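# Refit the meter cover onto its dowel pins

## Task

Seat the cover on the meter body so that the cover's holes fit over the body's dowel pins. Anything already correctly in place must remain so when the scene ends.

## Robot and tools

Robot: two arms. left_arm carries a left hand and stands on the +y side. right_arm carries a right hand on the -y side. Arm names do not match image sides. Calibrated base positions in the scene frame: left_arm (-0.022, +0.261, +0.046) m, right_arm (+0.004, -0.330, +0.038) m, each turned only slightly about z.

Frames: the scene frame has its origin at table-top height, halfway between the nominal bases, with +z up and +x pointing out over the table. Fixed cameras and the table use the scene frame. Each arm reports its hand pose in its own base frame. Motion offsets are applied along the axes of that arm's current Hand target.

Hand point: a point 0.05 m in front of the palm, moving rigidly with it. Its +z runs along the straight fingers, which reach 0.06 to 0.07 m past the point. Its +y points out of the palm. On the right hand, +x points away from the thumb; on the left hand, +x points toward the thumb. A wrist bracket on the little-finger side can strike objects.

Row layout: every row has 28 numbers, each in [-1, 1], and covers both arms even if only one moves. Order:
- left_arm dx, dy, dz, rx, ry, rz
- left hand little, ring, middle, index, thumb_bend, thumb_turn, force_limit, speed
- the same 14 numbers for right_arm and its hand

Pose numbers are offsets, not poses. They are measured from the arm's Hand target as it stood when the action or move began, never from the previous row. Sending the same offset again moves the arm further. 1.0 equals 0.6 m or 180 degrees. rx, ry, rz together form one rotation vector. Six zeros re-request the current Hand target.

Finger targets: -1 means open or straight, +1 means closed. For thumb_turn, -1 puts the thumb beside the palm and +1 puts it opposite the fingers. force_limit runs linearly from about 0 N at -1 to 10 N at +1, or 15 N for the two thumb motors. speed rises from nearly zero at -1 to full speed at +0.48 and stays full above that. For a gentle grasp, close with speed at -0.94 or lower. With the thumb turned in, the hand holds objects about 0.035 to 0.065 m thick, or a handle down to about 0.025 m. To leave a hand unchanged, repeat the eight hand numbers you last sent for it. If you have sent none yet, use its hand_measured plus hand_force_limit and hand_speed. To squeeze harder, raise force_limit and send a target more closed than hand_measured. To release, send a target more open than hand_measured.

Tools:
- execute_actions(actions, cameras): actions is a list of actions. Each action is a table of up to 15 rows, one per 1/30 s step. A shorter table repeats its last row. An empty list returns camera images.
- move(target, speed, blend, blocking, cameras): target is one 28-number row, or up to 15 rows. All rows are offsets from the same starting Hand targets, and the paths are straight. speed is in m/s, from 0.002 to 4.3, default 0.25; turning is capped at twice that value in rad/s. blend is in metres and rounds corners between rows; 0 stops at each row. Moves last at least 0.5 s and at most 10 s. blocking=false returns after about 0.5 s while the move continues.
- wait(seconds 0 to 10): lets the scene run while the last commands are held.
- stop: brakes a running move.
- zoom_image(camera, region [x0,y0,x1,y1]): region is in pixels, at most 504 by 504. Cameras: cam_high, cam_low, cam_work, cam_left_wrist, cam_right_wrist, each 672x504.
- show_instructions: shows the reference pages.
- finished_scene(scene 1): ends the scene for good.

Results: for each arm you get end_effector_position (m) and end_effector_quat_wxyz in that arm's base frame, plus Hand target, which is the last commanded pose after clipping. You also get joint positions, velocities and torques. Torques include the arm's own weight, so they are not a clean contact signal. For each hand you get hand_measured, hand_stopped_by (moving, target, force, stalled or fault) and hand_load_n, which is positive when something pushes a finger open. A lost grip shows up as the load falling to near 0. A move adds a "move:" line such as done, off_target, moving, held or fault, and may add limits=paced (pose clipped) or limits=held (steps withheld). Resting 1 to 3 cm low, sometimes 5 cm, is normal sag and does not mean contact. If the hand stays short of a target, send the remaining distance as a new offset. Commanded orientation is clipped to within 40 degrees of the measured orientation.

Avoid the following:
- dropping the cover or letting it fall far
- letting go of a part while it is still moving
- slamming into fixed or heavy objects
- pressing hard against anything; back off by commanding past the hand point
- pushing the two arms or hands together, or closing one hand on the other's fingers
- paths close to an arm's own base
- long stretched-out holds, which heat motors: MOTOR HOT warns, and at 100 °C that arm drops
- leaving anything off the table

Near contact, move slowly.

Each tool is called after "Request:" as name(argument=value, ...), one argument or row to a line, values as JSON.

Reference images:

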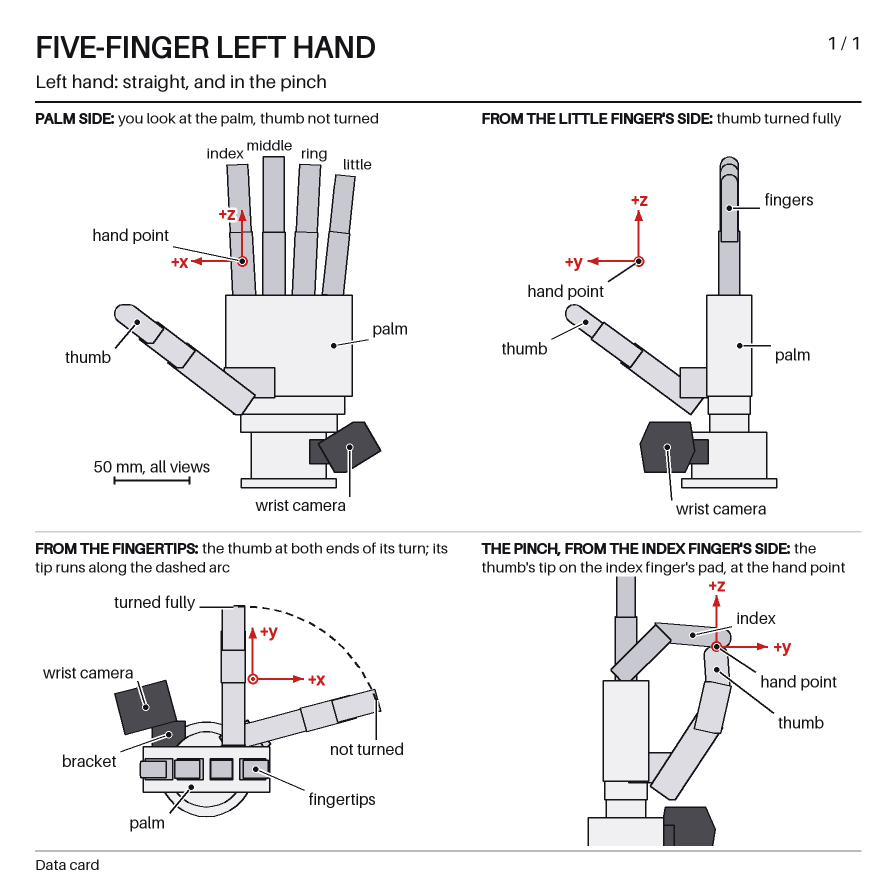

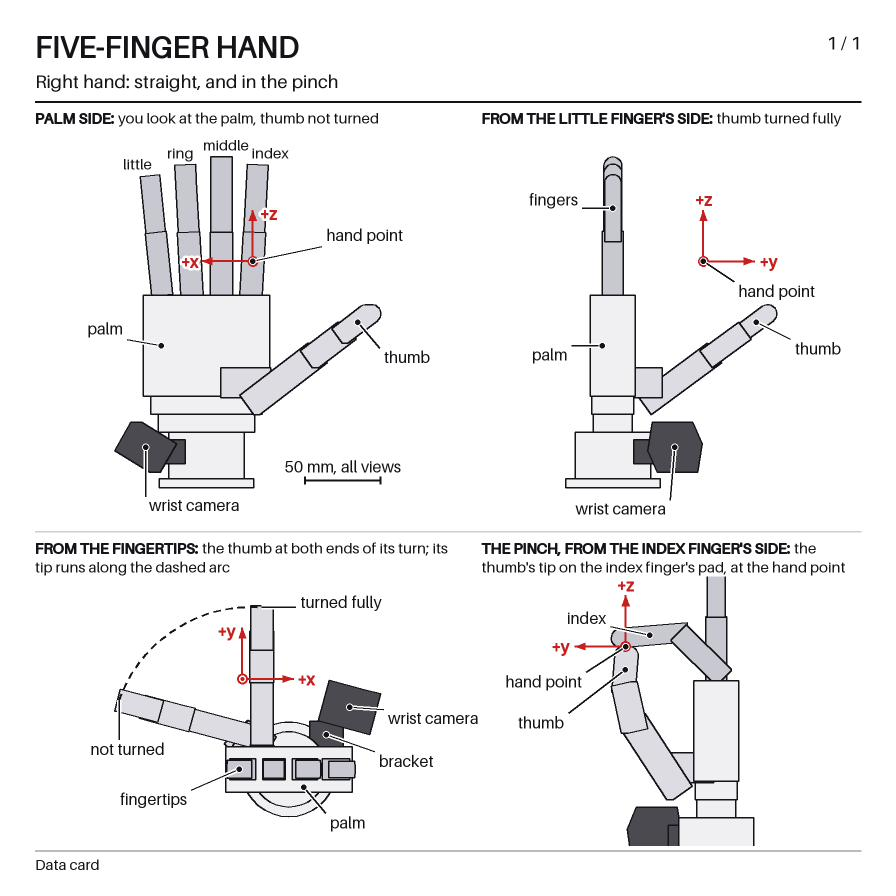

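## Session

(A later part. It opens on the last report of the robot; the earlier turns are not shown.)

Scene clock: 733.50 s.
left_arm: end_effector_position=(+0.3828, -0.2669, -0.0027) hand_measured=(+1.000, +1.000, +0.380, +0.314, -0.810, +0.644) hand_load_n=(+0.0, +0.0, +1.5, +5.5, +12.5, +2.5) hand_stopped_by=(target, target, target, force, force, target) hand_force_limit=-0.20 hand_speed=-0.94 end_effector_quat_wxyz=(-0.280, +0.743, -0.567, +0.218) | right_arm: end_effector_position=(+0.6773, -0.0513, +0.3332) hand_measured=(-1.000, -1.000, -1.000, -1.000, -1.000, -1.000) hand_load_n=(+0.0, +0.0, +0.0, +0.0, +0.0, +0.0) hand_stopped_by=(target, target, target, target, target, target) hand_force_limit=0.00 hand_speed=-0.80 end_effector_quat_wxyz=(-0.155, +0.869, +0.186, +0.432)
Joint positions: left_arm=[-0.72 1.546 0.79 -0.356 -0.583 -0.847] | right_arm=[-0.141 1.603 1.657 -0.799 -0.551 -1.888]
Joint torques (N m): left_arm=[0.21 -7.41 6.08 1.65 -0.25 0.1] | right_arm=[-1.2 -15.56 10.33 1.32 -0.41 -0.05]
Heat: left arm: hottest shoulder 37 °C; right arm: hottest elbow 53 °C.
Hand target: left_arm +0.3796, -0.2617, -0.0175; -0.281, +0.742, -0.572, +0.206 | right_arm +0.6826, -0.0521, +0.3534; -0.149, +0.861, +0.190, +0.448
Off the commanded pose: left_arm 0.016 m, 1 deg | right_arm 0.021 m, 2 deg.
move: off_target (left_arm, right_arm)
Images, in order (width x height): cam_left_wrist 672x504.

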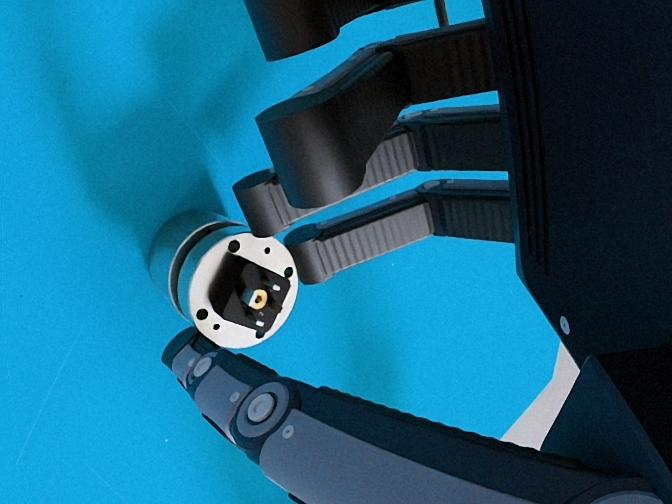

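Request:
move(
  target=[
    [0.008754,-0.036426,-0.030744,0.011775,0.011235,-0.009945,1,1,0.38,0.36,-0.58,0.645,-0.2,-0.94,0,0,0,0,0,0,-1,-1,-1,-1,-1,-1,0,-0.8],
    [0.0466,-0.1073,-0.12348,0,0,0,1,1,0.38,0.36,-0.58,0.645,-0.2,-0.94,0,0,0,0,0,0,-1,-1,-1,-1,-1,-1,0,-0.8],
    [0.11875,-0.0387,-0.1842,0,0,0,1,1,0.38,0.36,-0.58,0.645,-0.2,-0.94,0,0,0,0,0,0,-1,-1,-1,-1,-1,-1,0,-0.8],
  ],
  speed=[0.05,0.07,0.1],
  cameras=["cam_left_wrist","cam_work"],
)

Scene clock: 744.17 s.
left_arm: end_effector_position=(+0.3348, -0.3284, +0.0697) hand_measured=(+1.000, +1.000, +0.380, +0.314, -0.810, +0.644) hand_load_n=(+0.0, +0.0, +2.0, +5.5, +12.0, +2.5) hand_stopped_by=(target, target, target, force, force, target) hand_force_limit=-0.20 hand_speed=-0.94 end_effector_quat_wxyz=(-0.284, +0.739, -0.579, +0.195) | right_arm: end_effector_position=(+0.6773, -0.0513, +0.3332) hand_measured=(-1.000, -1.000, -1.000, -1.000, -1.000, -1.000) hand_load_n=(+0.0, +0.0, +0.0, +0.0, +0.0, +0.0) hand_stopped_by=(target, target, target, target, target, target) hand_force_limit=0.00 hand_speed=-0.80 end_effector_quat_wxyz=(-0.155, +0.869, +0.186, +0.432)
Joint positions: left_arm=[-0.912 1.484 0.979 -0.779 -0.652 -1.056] | right_arm=[-0.141 1.603 1.657 -0.799 -0.551 -1.888]
Joint torques (N m): left_arm=[-0.5 -7.77 12.59 0.27 -0.52 -0.17] | right_arm=[-1.2 -15.56 10.32 1.33 -0.41 -0.06]
Heat: left arm: hottest shoulder 36 °C; right arm: hottest elbow 53 °C.
Hand target: left_arm +0.3456, -0.3462, +0.0802; -0.281, +0.742, -0.573, +0.206 | right_arm +0.6826, -0.0521, +0.3534; -0.149, +0.861, +0.190, +0.448
Off the commanded pose: left_arm 0.023 m, 2 deg | right_arm 0.021 m, 2 deg.
move: off_target (left_arm, right_arm)
Images, in order (width x height): cam_work 672x504, cam_left_wrist 672x504.

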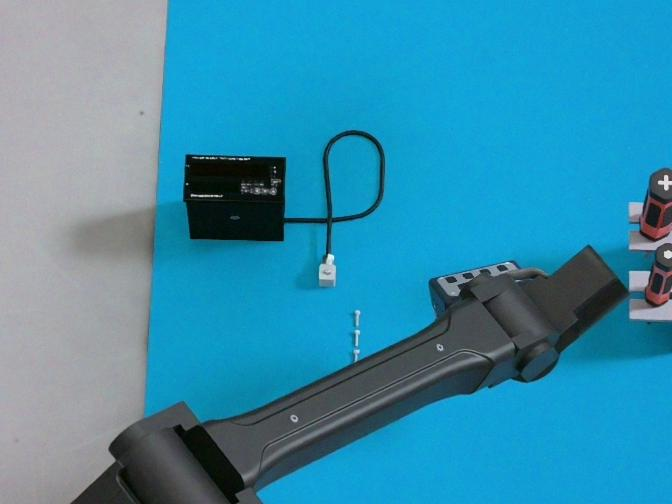

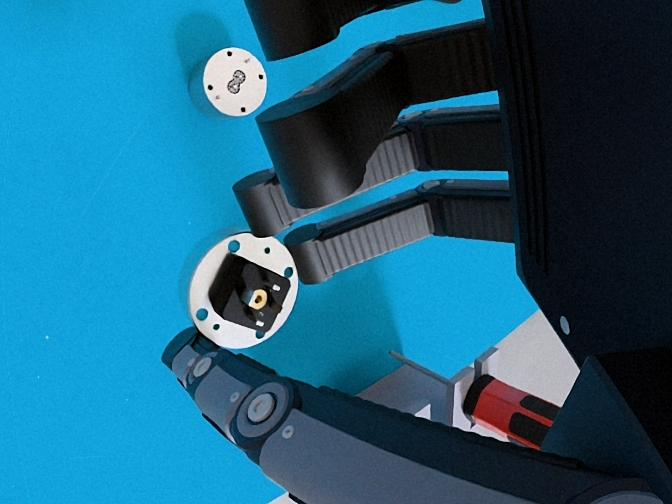

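Request:
zoom_image(
  camera="cam_left_wrist",
  region=[190, 35, 280, 125],
)

Request:
zoom_image(
  camera="cam_left_wrist",
  region=[180, 225, 310, 355],
)

Scaled by 5.600 from the camera's 672x504 image, which has a finer 960x720 frame.

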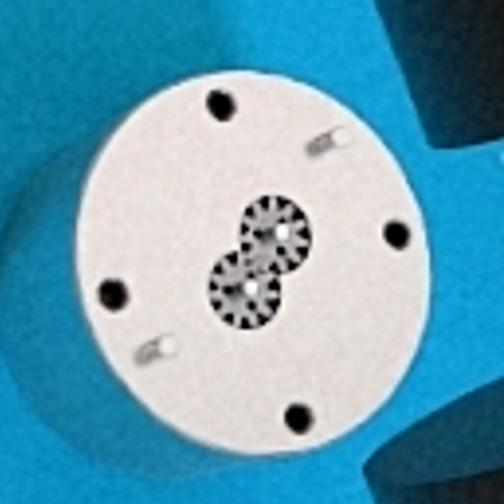

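Scaled by 3.877 from the camera's 672x504 image, which has a finer 960x720 frame.

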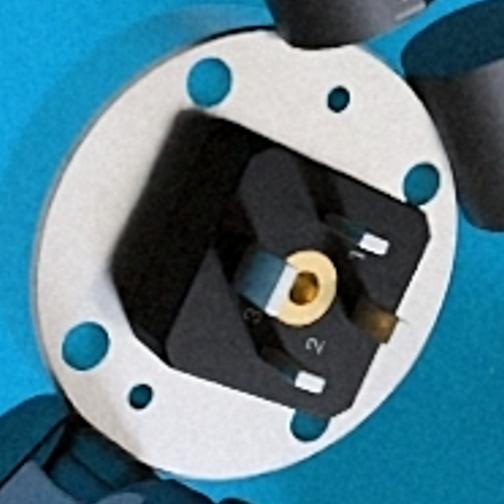

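Request:
zoom_image(
  camera="cam_left_wrist",
  region=[220, 230, 300, 290],
)

Request:
zoom_image(
  camera="cam_left_wrist",
  region=[190, 290, 270, 350],
)

Scaled by 6.300 from the camera's 672x504 image, which has a finer 960x720 frame.

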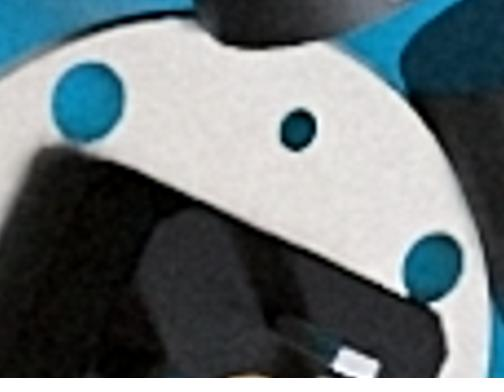

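Scaled by 6.300 from the camera's 672x504 image, which has a finer 960x720 frame.

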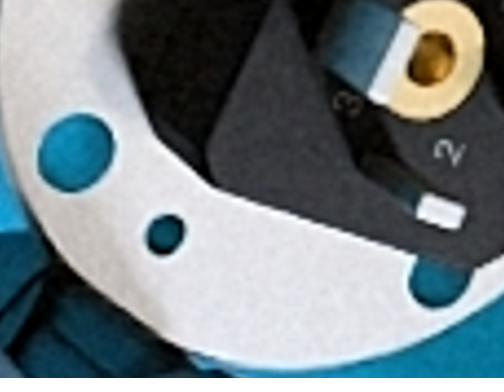

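Request:
zoom_image(
  camera="cam_left_wrist",
  region=[200, 44, 236, 80],
)

Request:
zoom_image(
  camera="cam_left_wrist",
  region=[232, 44, 268, 80],
)

Request:
zoom_image(
  camera="cam_left_wrist",
  region=[200, 80, 236, 116],
)

Request:
zoom_image(
  camera="cam_left_wrist",
  region=[232, 80, 268, 116],
)

Scaled by 14.000 from the camera's 672x504 image, which has a finer 960x720 frame.

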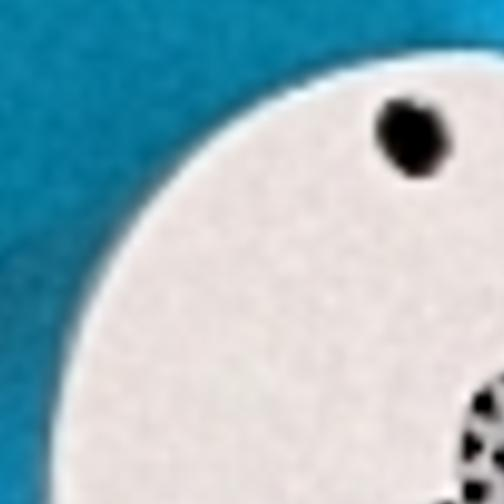

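Scaled by 14.000 from the camera's 672x504 image, which has a finer 960x720 frame.

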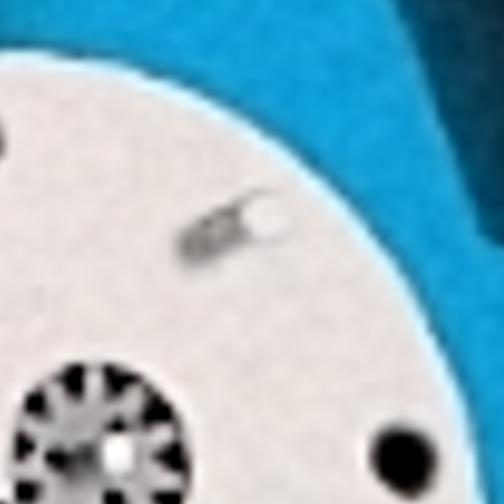

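Scaled by 14.000 from the camera's 672x504 image, which has a finer 960x720 frame.

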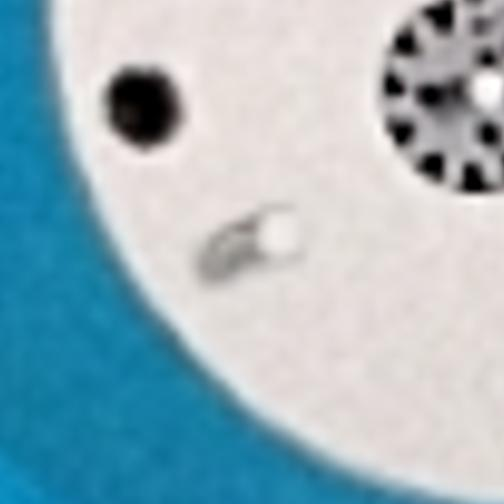

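Scaled by 14.000 from the camera's 672x504 image, which has a finer 960x720 frame.

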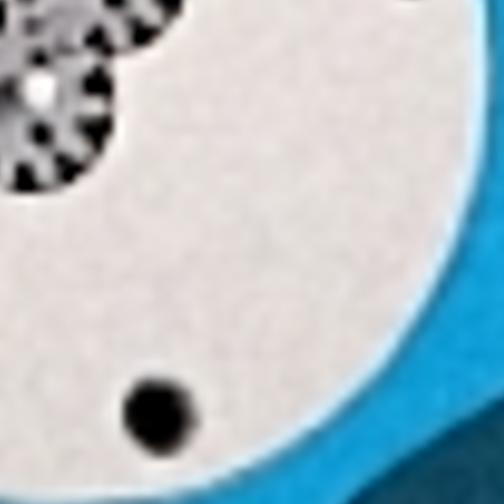

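Request:
move(
  target=[
    [-0.0722,-0.06876,0.06084,0,0,0,1,1,0.38,0.36,-0.58,0.645,-0.2,-0.94,0,0,0,0,0,0,-1,-1,-1,-1,-1,-1,0,-0.8],
    [-0.09075,-0.08636,0.07642,0,0,0,1,1,0.38,0.36,-0.58,0.645,-0.2,-0.94,0,0,0,0,0,0,-1,-1,-1,-1,-1,-1,0,-0.8],
    [-0.11858,0.01788,0.16101,0,0,0,1,1,0.38,0.36,-0.58,0.645,-0.2,-0.94,0,0,0,0,0,0,-1,-1,-1,-1,-1,-1,0,-0.8],
  ],
  speed=[0.1,0.07,0.05],
  cameras=["cam_left_wrist"],
)

Scene clock: 766.13 s.
left_arm: end_effector_position=(+0.3825, -0.2657, +0.0137) hand_measured=(+1.000, +1.000, +0.380, +0.314, -0.810, +0.644) hand_load_n=(+0.0, +0.0, +1.5, +5.5, +12.5, +3.0) hand_stopped_by=(target, target, target, force, force, target) hand_force_limit=-0.20 hand_speed=-0.94 end_effector_quat_wxyz=(-0.280, +0.744, -0.567, +0.215) | right_arm: end_effector_position=(+0.6773, -0.0513, +0.3332) hand_measured=(-1.000, -1.000, -1.000, -1.000, -1.000, -1.000) hand_load_n=(+0.0, +0.0, +0.0, +0.0, +0.0, +0.0) hand_stopped_by=(target, target, target, target, target, target) hand_force_limit=0.00 hand_speed=-0.80 end_effector_quat_wxyz=(-0.155, +0.869, +0.186, +0.432)
Joint positions: left_arm=[-0.718 1.511 0.808 -0.413 -0.583 -0.847] | right_arm=[-0.141 1.603 1.657 -0.799 -0.551 -1.888]
Joint torques (N m): left_arm=[0.15 -7.3 6.42 1.46 -0.29 0.04] | right_arm=[-1.2 -15.5 10.33 1.32 -0.41 -0.05]
Heat: left arm: hottest elbow 39 °C; right arm: hottest elbow 53 °C.
Hand target: left_arm +0.3799, -0.2620, +0.0010; -0.281, +0.742, -0.573, +0.206 | right_arm +0.6826, -0.0521, +0.3534; -0.149, +0.861, +0.190, +0.448
Off the commanded pose: left_arm 0.013 m, 1 deg | right_arm 0.021 m, 2 deg.
move: off_target (left_arm, right_arm)
Images, in order (width x height): cam_left_wrist 672x504.

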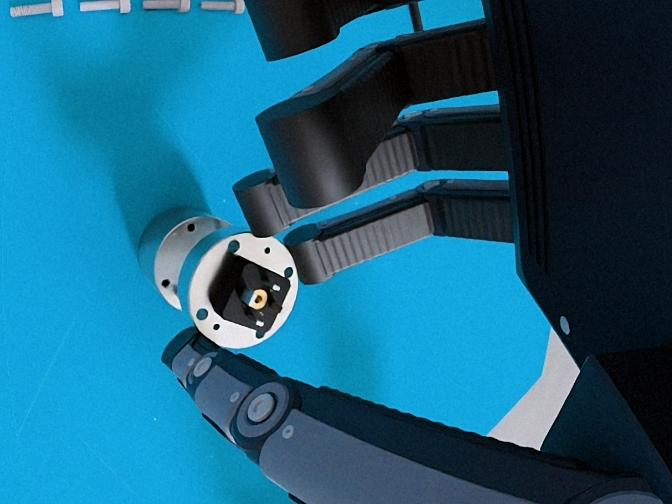

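Request:
zoom_image(
  camera="cam_left_wrist",
  region=[135, 200, 195, 260],
)

Request:
zoom_image(
  camera="cam_left_wrist",
  region=[135, 260, 195, 320],
)

Request:
zoom_image(
  camera="cam_left_wrist",
  region=[180, 200, 240, 260],
)

Scaled by 8.400 from the camera's 672x504 image, which has a finer 960x720 frame.

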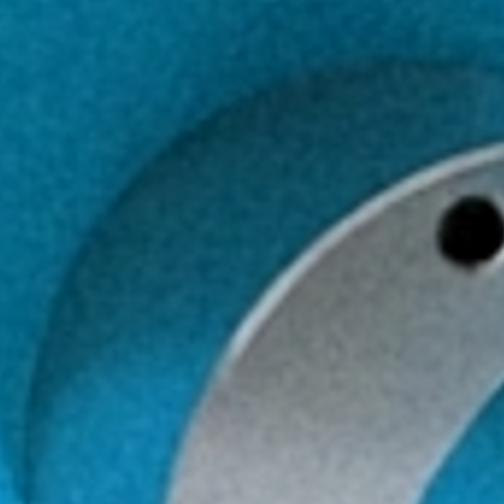

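Scaled by 8.400 from the camera's 672x504 image, which has a finer 960x720 frame.

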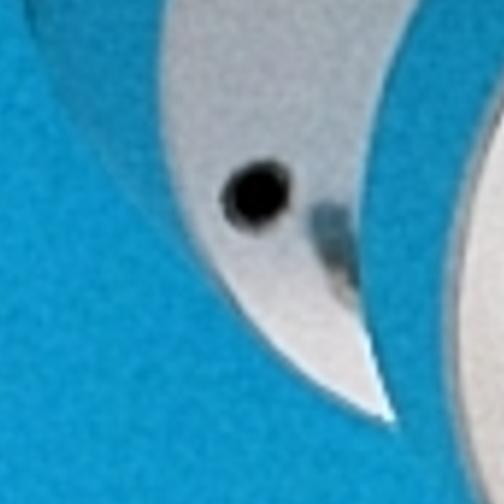

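Scaled by 8.400 from the camera's 672x504 image, which has a finer 960x720 frame.

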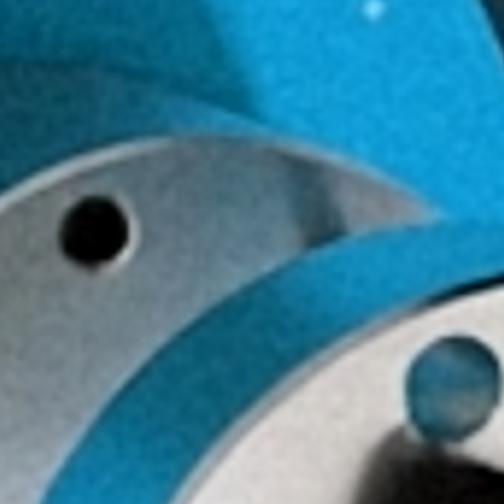

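Request:
move(
  target=[-0.00145,0.01707,0.01898,0,0,0,1,1,0.38,0.36,-0.58,0.645,-0.2,-0.94,0,0,0,0,0,0,-1,-1,-1,-1,-1,-1,0,-0.8],
  speed=0.03,
  cameras=["cam_left_wrist"],
)

Scene clock: 775.70 s.
left_arm: end_effector_position=(+0.3822, -0.2654, -0.0013) hand_measured=(+1.000, +1.000, +0.380, +0.314, -0.810, +0.644) hand_load_n=(+0.0, +0.5, +2.0, +5.5, +12.5, +2.5) hand_stopped_by=(target, target, target, force, force, target) hand_force_limit=-0.20 hand_speed=-0.94 end_effector_quat_wxyz=(-0.280, +0.744, -0.567, +0.216) | right_arm: end_effector_position=(+0.6773, -0.0513, +0.3332) hand_measured=(-1.000, -1.000, -1.000, -1.000, -1.000, -1.000) hand_load_n=(+0.0, +0.0, +0.0, +0.0, +0.0, +0.0) hand_stopped_by=(target, target, target, target, target, target) hand_force_limit=0.00 hand_speed=-0.80 end_effector_quat_wxyz=(-0.155, +0.869, +0.186, +0.432)
Joint positions: left_arm=[-0.718 1.541 0.79 -0.364 -0.583 -0.847] | right_arm=[-0.141 1.603 1.657 -0.799 -0.551 -1.888]
Joint torques (N m): left_arm=[0.56 -7.53 6.2 1.47 -0.3 0.07] | right_arm=[-1.2 -15.5 10.33 1.32 -0.4 -0.05]
Heat: left arm: hottest elbow 38 °C; right arm: hottest elbow 53 °C.
Hand target: left_arm +0.3793, -0.2610, -0.0142; -0.281, +0.742, -0.573, +0.206 | right_arm +0.6826, -0.0521, +0.3534; -0.149, +0.861, +0.190, +0.448
Off the commanded pose: left_arm 0.014 m, 1 deg | right_arm 0.021 m, 2 deg.
move: off_target (left_arm, right_arm)
Images, in order (width x height): cam_left_wrist 672x504.

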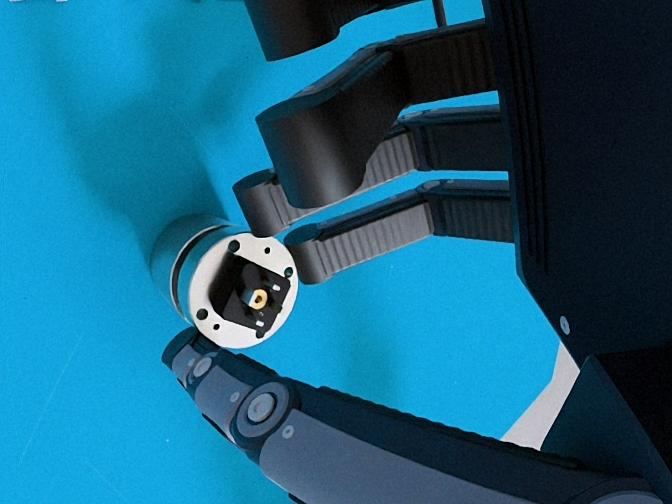

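Request:
zoom_image(
  camera="cam_left_wrist",
  region=[160, 270, 200, 310],
)

Request:
zoom_image(
  camera="cam_left_wrist",
  region=[205, 210, 245, 250],
)

Request:
zoom_image(
  camera="cam_left_wrist",
  region=[168, 215, 208, 255],
)

Scaled by 12.600 from the camera's 672x504 image, which has a finer 960x720 frame.

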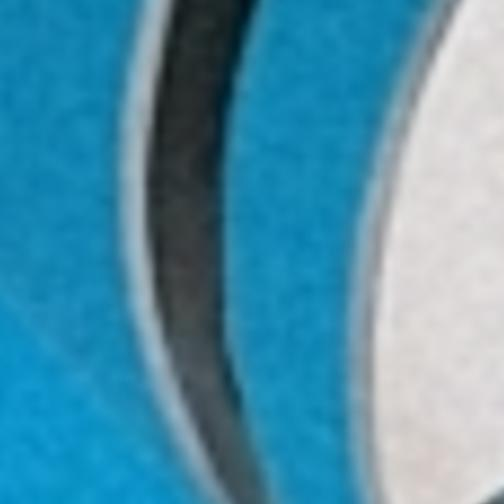

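Scaled by 12.600 from the camera's 672x504 image, which has a finer 960x720 frame.

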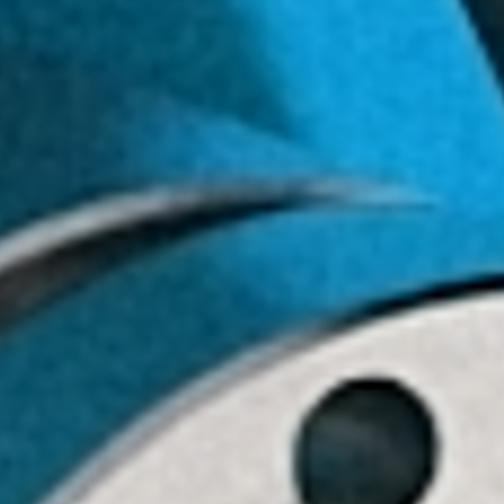

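Scaled by 12.600 from the camera's 672x504 image, which has a finer 960x720 frame.

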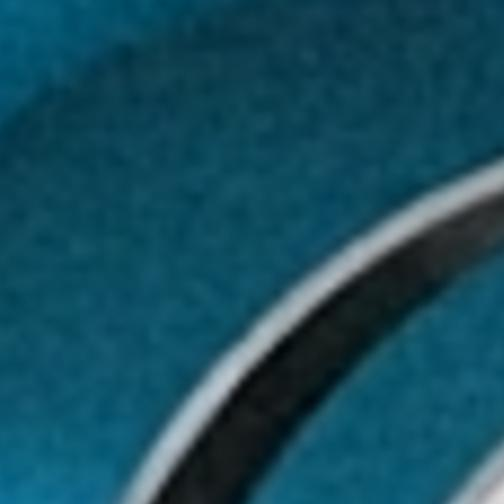

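Request:
move(
  target=[-0.000875,0.003643,0.003074,-0.001178,-0.001124,0.000995,1,1,0.38,0.36,-0.58,0.645,-0.2,-0.94,0,0,0,0,0,0,-1,-1,-1,-1,-1,-1,0,-0.8],
  speed=0.02,
)

Scene clock: 780.23 s.
left_arm: end_effector_position=(+0.3818, -0.2651, -0.0031) hand_measured=(+1.000, +1.000, +0.380, +0.314, -0.810, +0.644) hand_load_n=(+0.0, +0.0, +2.0, +5.5, +12.5, +2.5) hand_stopped_by=(target, target, target, force, force, target) hand_force_limit=-0.20 hand_speed=-0.94 end_effector_quat_wxyz=(-0.280, +0.744, -0.568, +0.214) | right_arm: end_effector_position=(+0.6773, -0.0513, +0.3332) hand_measured=(-1.000, -1.000, -1.000, -1.000, -1.000, -1.000) hand_load_n=(+0.0, +0.0, +0.0, +0.0, +0.0, +0.0) hand_stopped_by=(target, target, target, target, target, target) hand_force_limit=0.00 hand_speed=-0.80 end_effector_quat_wxyz=(-0.155, +0.869, +0.186, +0.432)
Joint positions: left_arm=[-0.718 1.545 0.79 -0.364 -0.583 -0.847] | right_arm=[-0.141 1.603 1.657 -0.799 -0.551 -1.888]
Joint torques (N m): left_arm=[0.5 -7.3 6.16 1.42 -0.29 0.07] | right_arm=[-1.14 -15.56 10.3 1.32 -0.4 -0.06]
Heat: left arm: hottest elbow 37 °C; right arm: hottest elbow 53 °C.
Hand target: left_arm +0.3787, -0.2606, -0.0170; -0.281, +0.742, -0.574, +0.203 | right_arm +0.6826, -0.0521, +0.3534; -0.149, +0.861, +0.190, +0.448
Off the commanded pose: left_arm 0.015 m, 1 deg | right_arm 0.021 m, 2 deg.
move: off_target (left_arm, right_arm)

Request:
move(
  target=[-0.000583,0.002429,0.002049,-0.000785,-0.000749,0.000663,1,1,0.38,0.36,-0.58,0.645,-0.2,-0.94,0,0,0,0,0,0,-1,-1,-1,-1,-1,-1,0,-0.8],
  speed=0.02,
  cameras=["cam_left_wrist"],
)

Scene clock: 781.33 s.
left_arm: end_effector_position=(+0.3818, -0.2651, -0.0033) hand_measured=(+1.000, +1.000, +0.380, +0.314, -0.810, +0.644) hand_load_n=(+0.0, +0.0, +2.0, +5.5, +12.5, +2.5) hand_stopped_by=(target, target, target, force, force, target) hand_force_limit=-0.20 hand_speed=-0.94 end_effector_quat_wxyz=(-0.280, +0.744, -0.568, +0.214) | right_arm: end_effector_position=(+0.6773, -0.0513, +0.3332) hand_measured=(-1.000, -1.000, -1.000, -1.000, -1.000, -1.000) hand_load_n=(+0.0, +0.0, +0.0, +0.0, +0.0, +0.0) hand_stopped_by=(target, target, target, target, target, target) hand_force_limit=0.00 hand_speed=-0.80 end_effector_quat_wxyz=(-0.155, +0.869, +0.186, +0.432)
Joint positions: left_arm=[-0.718 1.545 0.79 -0.364 -0.583 -0.847] | right_arm=[-0.141 1.603 1.657 -0.799 -0.551 -1.888]
Joint torques (N m): left_arm=[-0.21 -7.12 6.27 1.4 -0.21 0.06] | right_arm=[-1.14 -15.62 10.33 1.33 -0.4 -0.05]
Heat: left arm: hottest elbow 37 °C; right arm: hottest elbow 53 °C.
Hand target: left_arm +0.3783, -0.2602, -0.0189; -0.281, +0.742, -0.574, +0.202 | right_arm +0.6826, -0.0521, +0.3534; -0.149, +0.861, +0.190, +0.448
Off the commanded pose: left_arm 0.017 m, 2 deg | right_arm 0.021 m, 2 deg.
move: off_target (left_arm, right_arm)
Images, in order (width x height): cam_left_wrist 672x504.

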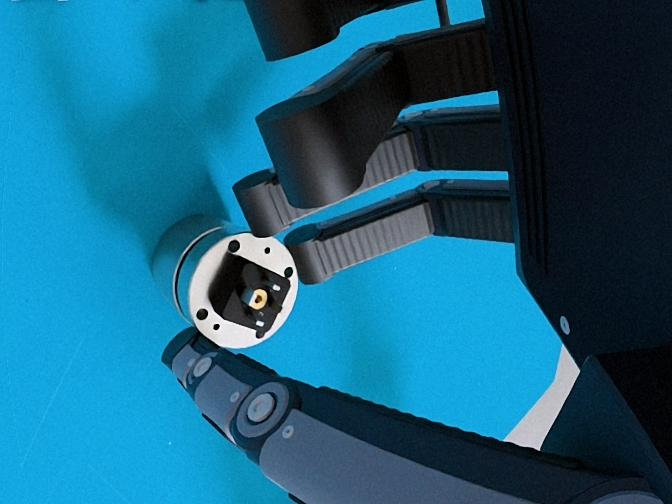

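Request:
zoom_image(
  camera="cam_left_wrist",
  region=[160, 270, 200, 310],
)

Request:
zoom_image(
  camera="cam_left_wrist",
  region=[205, 210, 245, 250],
)

Request:
zoom_image(
  camera="cam_left_wrist",
  region=[168, 215, 208, 255],
)

Scaled by 12.600 from the camera's 672x504 image, which has a finer 960x720 frame.

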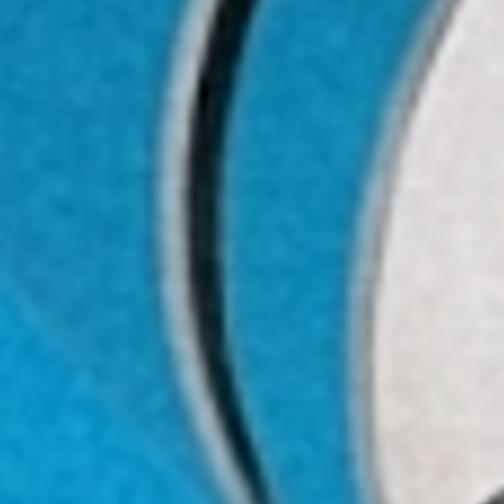

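Scaled by 12.600 from the camera's 672x504 image, which has a finer 960x720 frame.

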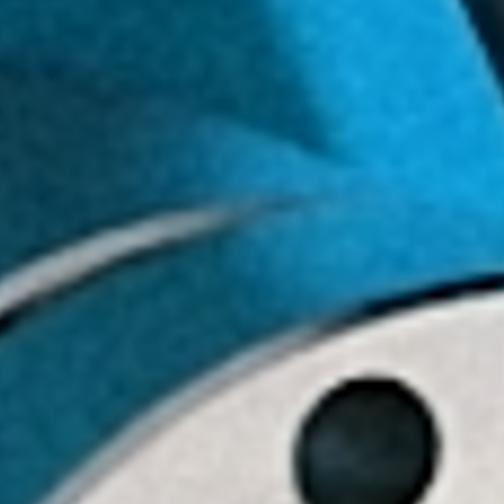

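Scaled by 12.600 from the camera's 672x504 image, which has a finer 960x720 frame.

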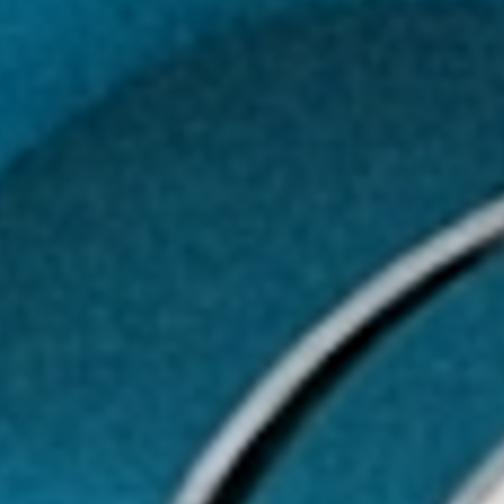

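Request:
move(
  target=[
    [0.010213,-0.042497,-0.035868,0.013738,0.013108,-0.011603,1,1,0.38,0.36,-0.58,0.645,-0.2,-0.94,0,0,0,0,0,0,-1,-1,-1,-1,-1,-1,0,-0.8],
    [0.04783,-0.1096,-0.12531,0.00196,0.00187,-0.00166,1,1,0.38,0.36,-0.58,0.645,-0.2,-0.94,0,0,0,0,0,0,-1,-1,-1,-1,-1,-1,0,-0.8],
    [0.02928,-0.12716,-0.10977,0.00196,0.00187,-0.00166,1,1,0.38,0.36,-0.58,0.645,-0.2,-0.94,0,0,0,0,0,0,-1,-1,-1,-1,-1,-1,0,-0.8],
    [0.00229,-0.02324,-0.02451,0.00196,0.00187,-0.00166,1,1,0.38,0.36,-0.58,0.645,-0.2,-0.94,0,0,0,0,0,0,-1,-1,-1,-1,-1,-1,0,-0.8],
    [0.00207,-0.0061,-0.00516,0.00196,0.00187,-0.00166,1,1,0.38,0.36,-0.58,0.645,-0.2,-0.94,0,0,0,0,0,0,-1,-1,-1,-1,-1,-1,0,-0.8],
  ],
  speed=[0.05,0.07,0.07,0.05,0.03],
  blend=[0,0,0,0.004,0],
  cameras=["cam_left_wrist"],
)

Scene clock: 791.27 s.
left_arm: end_effector_position=(+0.3822, -0.2659, -0.0012) hand_measured=(+1.000, +1.000, +0.380, +0.314, -0.810, +0.644) hand_load_n=(+0.0, +0.0, +1.5, +5.5, +12.5, +2.5) hand_stopped_by=(target, target, target, force, force, target) hand_force_limit=-0.20 hand_speed=-0.94 end_effector_quat_wxyz=(-0.281, +0.743, -0.568, +0.216) | right_arm: end_effector_position=(+0.6773, -0.0513, +0.3332) hand_measured=(-1.000, -1.000, -1.000, -1.000, -1.000, -1.000) hand_load_n=(+0.0, +0.0, +0.0, +0.0, +0.0, +0.0) hand_stopped_by=(target, target, target, target, target, target) hand_force_limit=0.00 hand_speed=-0.80 end_effector_quat_wxyz=(-0.155, +0.869, +0.186, +0.432)
Joint positions: left_arm=[-0.72 1.541 0.791 -0.365 -0.583 -0.847] | right_arm=[-0.141 1.603 1.657 -0.799 -0.551 -1.888]
Joint torques (N m): left_arm=[0.62 -7.59 6.09 1.4 -0.28 0.07] | right_arm=[-1.14 -15.56 10.33 1.32 -0.41 -0.05]
Heat: left arm: hottest elbow 37 °C; right arm: hottest elbow 53 °C.
Hand target: left_arm +0.3796, -0.2613, -0.0141; -0.281, +0.742, -0.572, +0.206 | right_arm +0.6826, -0.0521, +0.3534; -0.149, +0.861, +0.190, +0.448
Off the commanded pose: left_arm 0.014 m, 1 deg | right_arm 0.021 m, 2 deg.
move: off_target (left_arm, right_arm)
Images, in order (width x height): cam_left_wrist 672x504.

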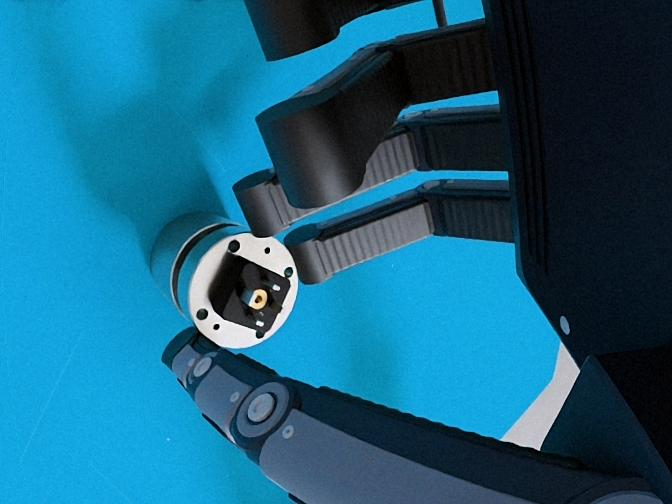

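Request:
move(
  target=[-0.001021,0.00425,0.003587,-0.001374,-0.001311,0.00116,1,1,0.38,0.36,-0.58,0.645,-0.2,-0.94,0,0,0,0,0,0,-1,-1,-1,-1,-1,-1,0,-0.8],
  speed=0.02,
)

Scene clock: 793.47 s.
left_arm: end_effector_position=(+0.3817, -0.2654, -0.0034) hand_measured=(+1.000, +1.000, +0.380, +0.314, -0.810, +0.644) hand_load_n=(+0.0, +0.0, +1.5, +5.5, +12.5, +3.0) hand_stopped_by=(target, target, target, force, force, target) hand_force_limit=-0.20 hand_speed=-0.94 end_effector_quat_wxyz=(-0.281, +0.743, -0.569, +0.213) | right_arm: end_effector_position=(+0.6773, -0.0513, +0.3332) hand_measured=(-1.000, -1.000, -1.000, -1.000, -1.000, -1.000) hand_load_n=(+0.0, +0.0, +0.0, +0.0, +0.0, -0.5) hand_stopped_by=(target, target, target, target, target, target) hand_force_limit=0.00 hand_speed=-0.80 end_effector_quat_wxyz=(-0.155, +0.869, +0.186, +0.432)
Joint positions: left_arm=[-0.72 1.546 0.791 -0.365 -0.583 -0.847] | right_arm=[-0.141 1.603 1.657 -0.799 -0.551 -1.888]
Joint torques (N m): left_arm=[0.21 -7.36 6.2 1.4 -0.24 0.06] | right_arm=[-1.2 -15.56 10.33 1.33 -0.41 -0.05]
Heat: left arm: hottest elbow 37 °C; right arm: hottest elbow 53 °C.
Hand target: left_arm +0.3789, -0.2608, -0.0174; -0.281, +0.742, -0.574, +0.203 | right_arm +0.6826, -0.0521, +0.3534; -0.149, +0.861, +0.190, +0.448
Off the commanded pose: left_arm 0.015 m, 1 deg | right_arm 0.021 m, 2 deg.
move: off_target (left_arm, right_arm)

Request:
move(
  target=[-0.000583,0.002429,0.002049,-0.000785,-0.000749,0.000663,1,1,0.38,0.36,-0.58,0.645,-0.2,-0.94,0,0,0,0,0,0,-1,-1,-1,-1,-1,-1,0,-0.8],
  speed=0.02,
  cameras=["cam_left_wrist"],
)

Scene clock: 794.47 s.
left_arm: end_effector_position=(+0.3817, -0.2654, -0.0034) hand_measured=(+1.000, +1.000, +0.380, +0.314, -0.810, +0.644) hand_load_n=(+0.0, +0.0, +1.5, +5.0, +12.5, +2.5) hand_stopped_by=(target, target, target, force, force, target) hand_force_limit=-0.20 hand_speed=-0.94 end_effector_quat_wxyz=(-0.281, +0.743, -0.569, +0.213) | right_arm: end_effector_position=(+0.6773, -0.0513, +0.3332) hand_measured=(-1.000, -1.000, -1.000, -1.000, -1.000, -1.000) hand_load_n=(+0.0, +0.0, +0.0, +0.0, +0.0, +0.0) hand_stopped_by=(target, target, target, target, target, target) hand_force_limit=0.00 hand_speed=-0.80 end_effector_quat_wxyz=(-0.155, +0.869, +0.186, +0.432)
Joint positions: left_arm=[-0.72 1.546 0.791 -0.365 -0.583 -0.847] | right_arm=[-0.141 1.603 1.657 -0.799 -0.551 -1.888]
Joint torques (N m): left_arm=[0.73 -7.18 6.2 1.37 -0.24 0.09] | right_arm=[-1.14 -15.5 10.32 1.32 -0.4 -0.06]
Heat: left arm: hottest elbow 37 °C; right arm: hottest elbow 53 °C.
Hand target: left_arm +0.3785, -0.2605, -0.0192; -0.281, +0.742, -0.574, +0.201 | right_arm +0.6826, -0.0521, +0.3534; -0.149, +0.861, +0.190, +0.448
Off the commanded pose: left_arm 0.017 m, 2 deg | right_arm 0.021 m, 2 deg.
move: off_target (left_arm, right_arm)
Images, in order (width x height): cam_left_wrist 672x504.

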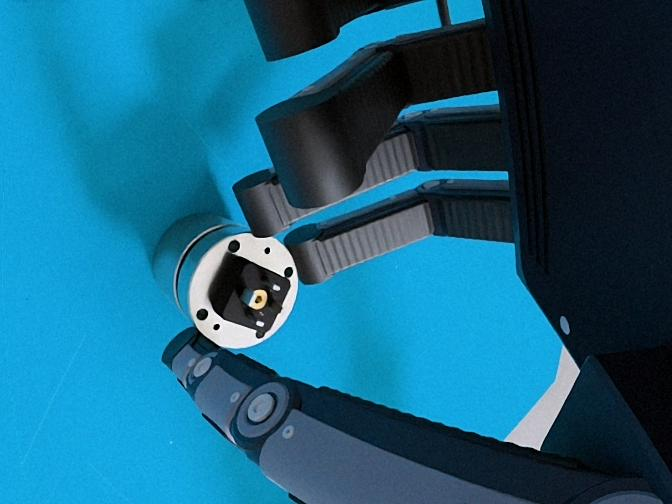

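Request:
zoom_image(
  camera="cam_left_wrist",
  region=[160, 270, 200, 310],
)

Request:
zoom_image(
  camera="cam_left_wrist",
  region=[205, 210, 245, 250],
)

Request:
zoom_image(
  camera="cam_left_wrist",
  region=[168, 215, 208, 255],
)

Scaled by 12.600 from the camera's 672x504 image, which has a finer 960x720 frame.

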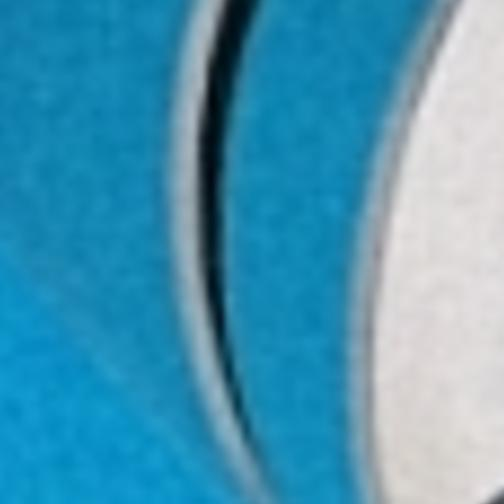

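Scaled by 12.600 from the camera's 672x504 image, which has a finer 960x720 frame.

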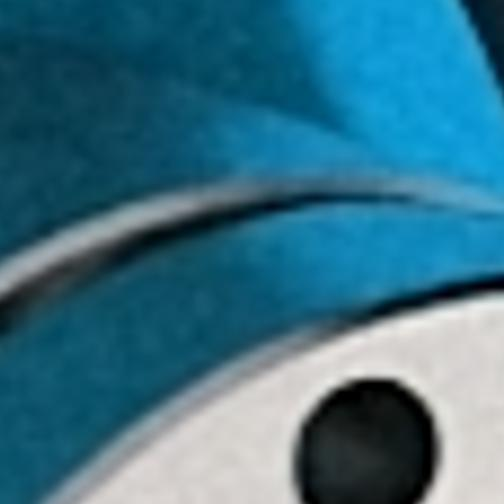

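Scaled by 12.600 from the camera's 672x504 image, which has a finer 960x720 frame.

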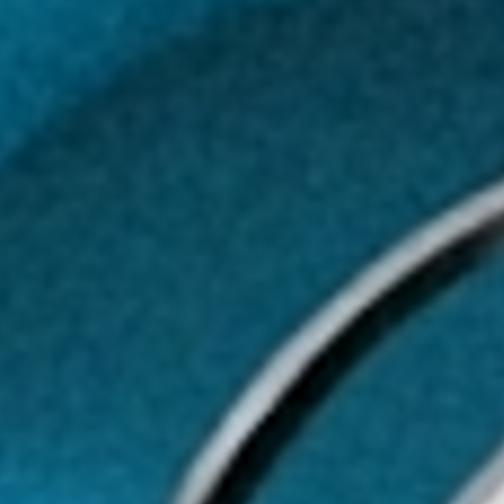

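Request:
move(
  target=[0.000357,0.000556,0.001052,0.0,0.0,0.0,1,1,0.38,0.36,-0.58,0.645,-0.2,-0.94,0,0,0,0,0,0,-1,-1,-1,-1,-1,-1,0,-0.8],
  speed=0.01,
)

Scene clock: 797.80 s.
left_arm: end_effector_position=(+0.3818, -0.2655, -0.0035) hand_measured=(+1.000, +1.000, +0.380, +0.314, -0.810, +0.644) hand_load_n=(+0.0, +0.0, +1.0, +5.5, +13.0, +2.5) hand_stopped_by=(target, target, target, force, force, target) hand_force_limit=-0.20 hand_speed=-0.94 end_effector_quat_wxyz=(-0.281, +0.743, -0.569, +0.214) | right_arm: end_effector_position=(+0.6773, -0.0513, +0.3332) hand_measured=(-1.000, -1.000, -1.000, -1.000, -1.000, -1.000) hand_load_n=(+0.0, +0.0, +0.0, +0.0, +0.0, +0.0) hand_stopped_by=(target, target, target, target, target, target) hand_force_limit=0.00 hand_speed=-0.80 end_effector_quat_wxyz=(-0.155, +0.869, +0.186, +0.432)
Joint positions: left_arm=[-0.72 1.547 0.791 -0.364 -0.583 -0.847] | right_arm=[-0.141 1.603 1.657 -0.799 -0.551 -1.888]
Joint torques (N m): left_arm=[0.73 -7.41 6.24 1.47 -0.24 0.05] | right_arm=[-1.14 -15.56 10.32 1.33 -0.4 -0.05]
Heat: left arm: hottest elbow 37 °C; right arm: hottest elbow 53 °C.
Hand target: left_arm +0.3787, -0.2606, -0.0200; -0.281, +0.742, -0.574, +0.201 | right_arm +0.6826, -0.0521, +0.3534; -0.149, +0.861, +0.190, +0.448
Off the commanded pose: left_arm 0.017 m, 2 deg | right_arm 0.021 m, 2 deg.
move: off_target (left_arm, right_arm)

Request:
move(
  target=[0.000016,0.00136,0.001556,-0.000314,-0.0003,0.000265,1,1,0.38,0.36,-0.58,0.645,-0.2,-0.94,0,0,0,0,0,0,-1,-1,-1,-1,-1,-1,0,-0.8],
  speed=0.01,
)

Scene clock: 798.97 s.
left_arm: end_effector_position=(+0.3818, -0.2656, -0.0040) hand_measured=(+1.000, +1.000, +0.380, +0.314, -0.810, +0.644) hand_load_n=(+0.0, +0.0, -0.5, +4.5, +13.5, +3.0) hand_stopped_by=(target, target, target, force, force, target) hand_force_limit=-0.20 hand_speed=-0.94 end_effector_quat_wxyz=(-0.281, +0.743, -0.569, +0.213) | right_arm: end_effector_position=(+0.6773, -0.0513, +0.3332) hand_measured=(-1.000, -1.000, -1.000, -1.000, -1.000, -1.000) hand_load_n=(+0.0, +0.0, +0.0, +0.0, +0.0, +0.0) hand_stopped_by=(target, target, target, target, target, target) hand_force_limit=0.00 hand_speed=-0.80 end_effector_quat_wxyz=(-0.155, +0.869, +0.186, +0.432)
Joint positions: left_arm=[-0.72 1.548 0.791 -0.363 -0.583 -0.847] | right_arm=[-0.141 1.603 1.657 -0.799 -0.551 -1.888]
Joint torques (N m): left_arm=[0.26 -7.12 6.37 1.57 -0.25 0.05] | right_arm=[-1.2 -15.62 10.33 1.31 -0.41 -0.05]
Heat: left arm: hottest shoulder 36 °C; right arm: hottest elbow 53 °C.
Hand target: left_arm +0.3786, -0.2607, -0.0213; -0.281, +0.742, -0.575, +0.200 | right_arm +0.6826, -0.0521, +0.3534; -0.149, +0.861, +0.190, +0.448
Off the commanded pose: left_arm 0.018 m, 2 deg | right_arm 0.021 m, 2 deg.
move: off_target (left_arm, right_arm)

Request:
execute_actions(
  actions=[],
  cameras=["cam_left_wrist"],
)

Request:
zoom_image(
  camera="cam_left_wrist",
  region=[160, 270, 200, 310],
)

Request:
zoom_image(
  camera="cam_left_wrist",
  region=[205, 210, 245, 250],
)

Request:
zoom_image(
  camera="cam_left_wrist",
  region=[168, 215, 208, 255],
)

Scene clock: 799.57 s.
left_arm: end_effector_position=(+0.3818, -0.2656, -0.0040) hand_measured=(+1.000, +1.000, +0.380, +0.314, -0.810, +0.644) hand_load_n=(+0.0, +0.0, -0.5, +4.5, +13.0, +2.5) hand_stopped_by=(target, target, target, force, force, target) hand_force_limit=-0.20 hand_speed=-0.94 end_effector_quat_wxyz=(-0.281, +0.743, -0.569, +0.213) | right_arm: end_effector_position=(+0.6773, -0.0513, +0.3332) hand_measured=(-1.000, -1.000, -1.000, -1.000, -1.000, -1.000) hand_load_n=(+0.0, +0.0, +0.0, +0.0, +0.0, +0.0) hand_stopped_by=(target, target, target, target, target, target) hand_force_limit=0.00 hand_speed=-0.80 end_effector_quat_wxyz=(-0.155, +0.869, +0.186, +0.432)
Joint positions: left_arm=[-0.72 1.548 0.791 -0.363 -0.583 -0.847] | right_arm=[-0.141 1.603 1.657 -0.799 -0.551 -1.888]
Joint velocities: within noise
Joint torques (N m): left_arm=[0.5 -7.12 6.23 1.58 -0.23 0.04] | right_arm=[-1.2 -15.56 10.36 1.32 -0.41 -0.05]
Heat: left arm: hottest shoulder 36 °C; right arm: hottest elbow 53 °C.
Hand target: left_arm +0.3786, -0.2607, -0.0213; -0.281, +0.742, -0.575, +0.200 | right_arm +0.6826, -0.0521, +0.3534; -0.149, +0.861, +0.190, +0.448
Off the commanded pose: left_arm 0.018 m, 2 deg | right_arm 0.021 m, 2 deg.
Images, in order (width x height): cam_left_wrist 672x504.

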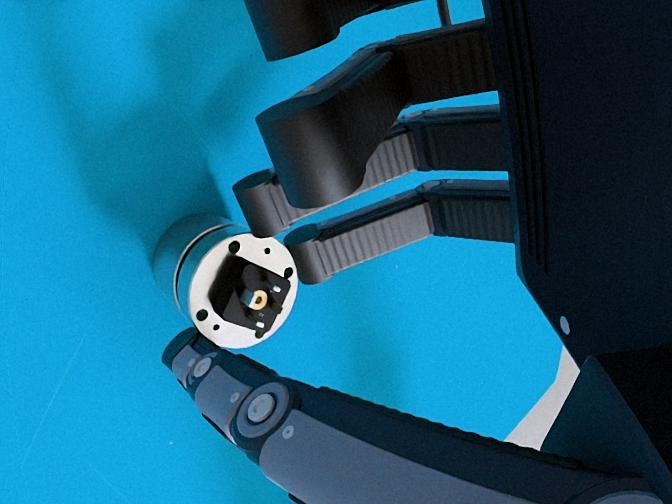

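Scaled by 12.600 from the camera's 672x504 image, which has a finer 960x720 frame.

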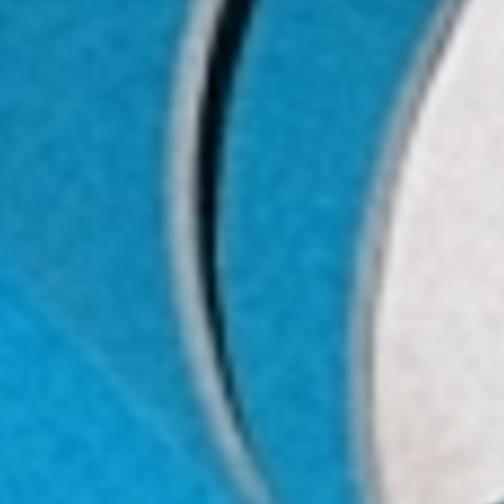

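Scaled by 12.600 from the camera's 672x504 image, which has a finer 960x720 frame.

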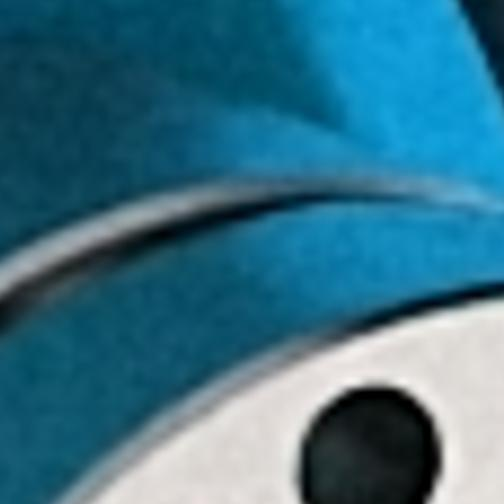

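Scaled by 12.600 from the camera's 672x504 image, which has a finer 960x720 frame.

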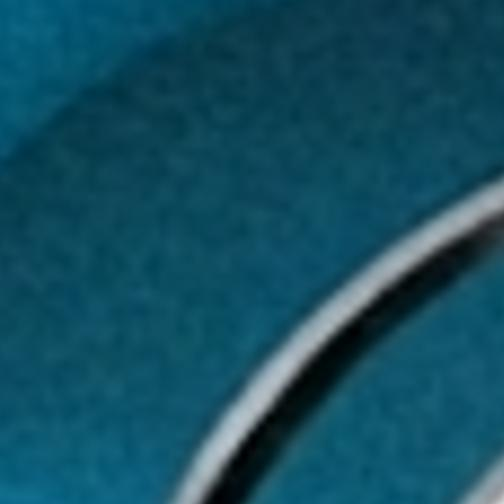

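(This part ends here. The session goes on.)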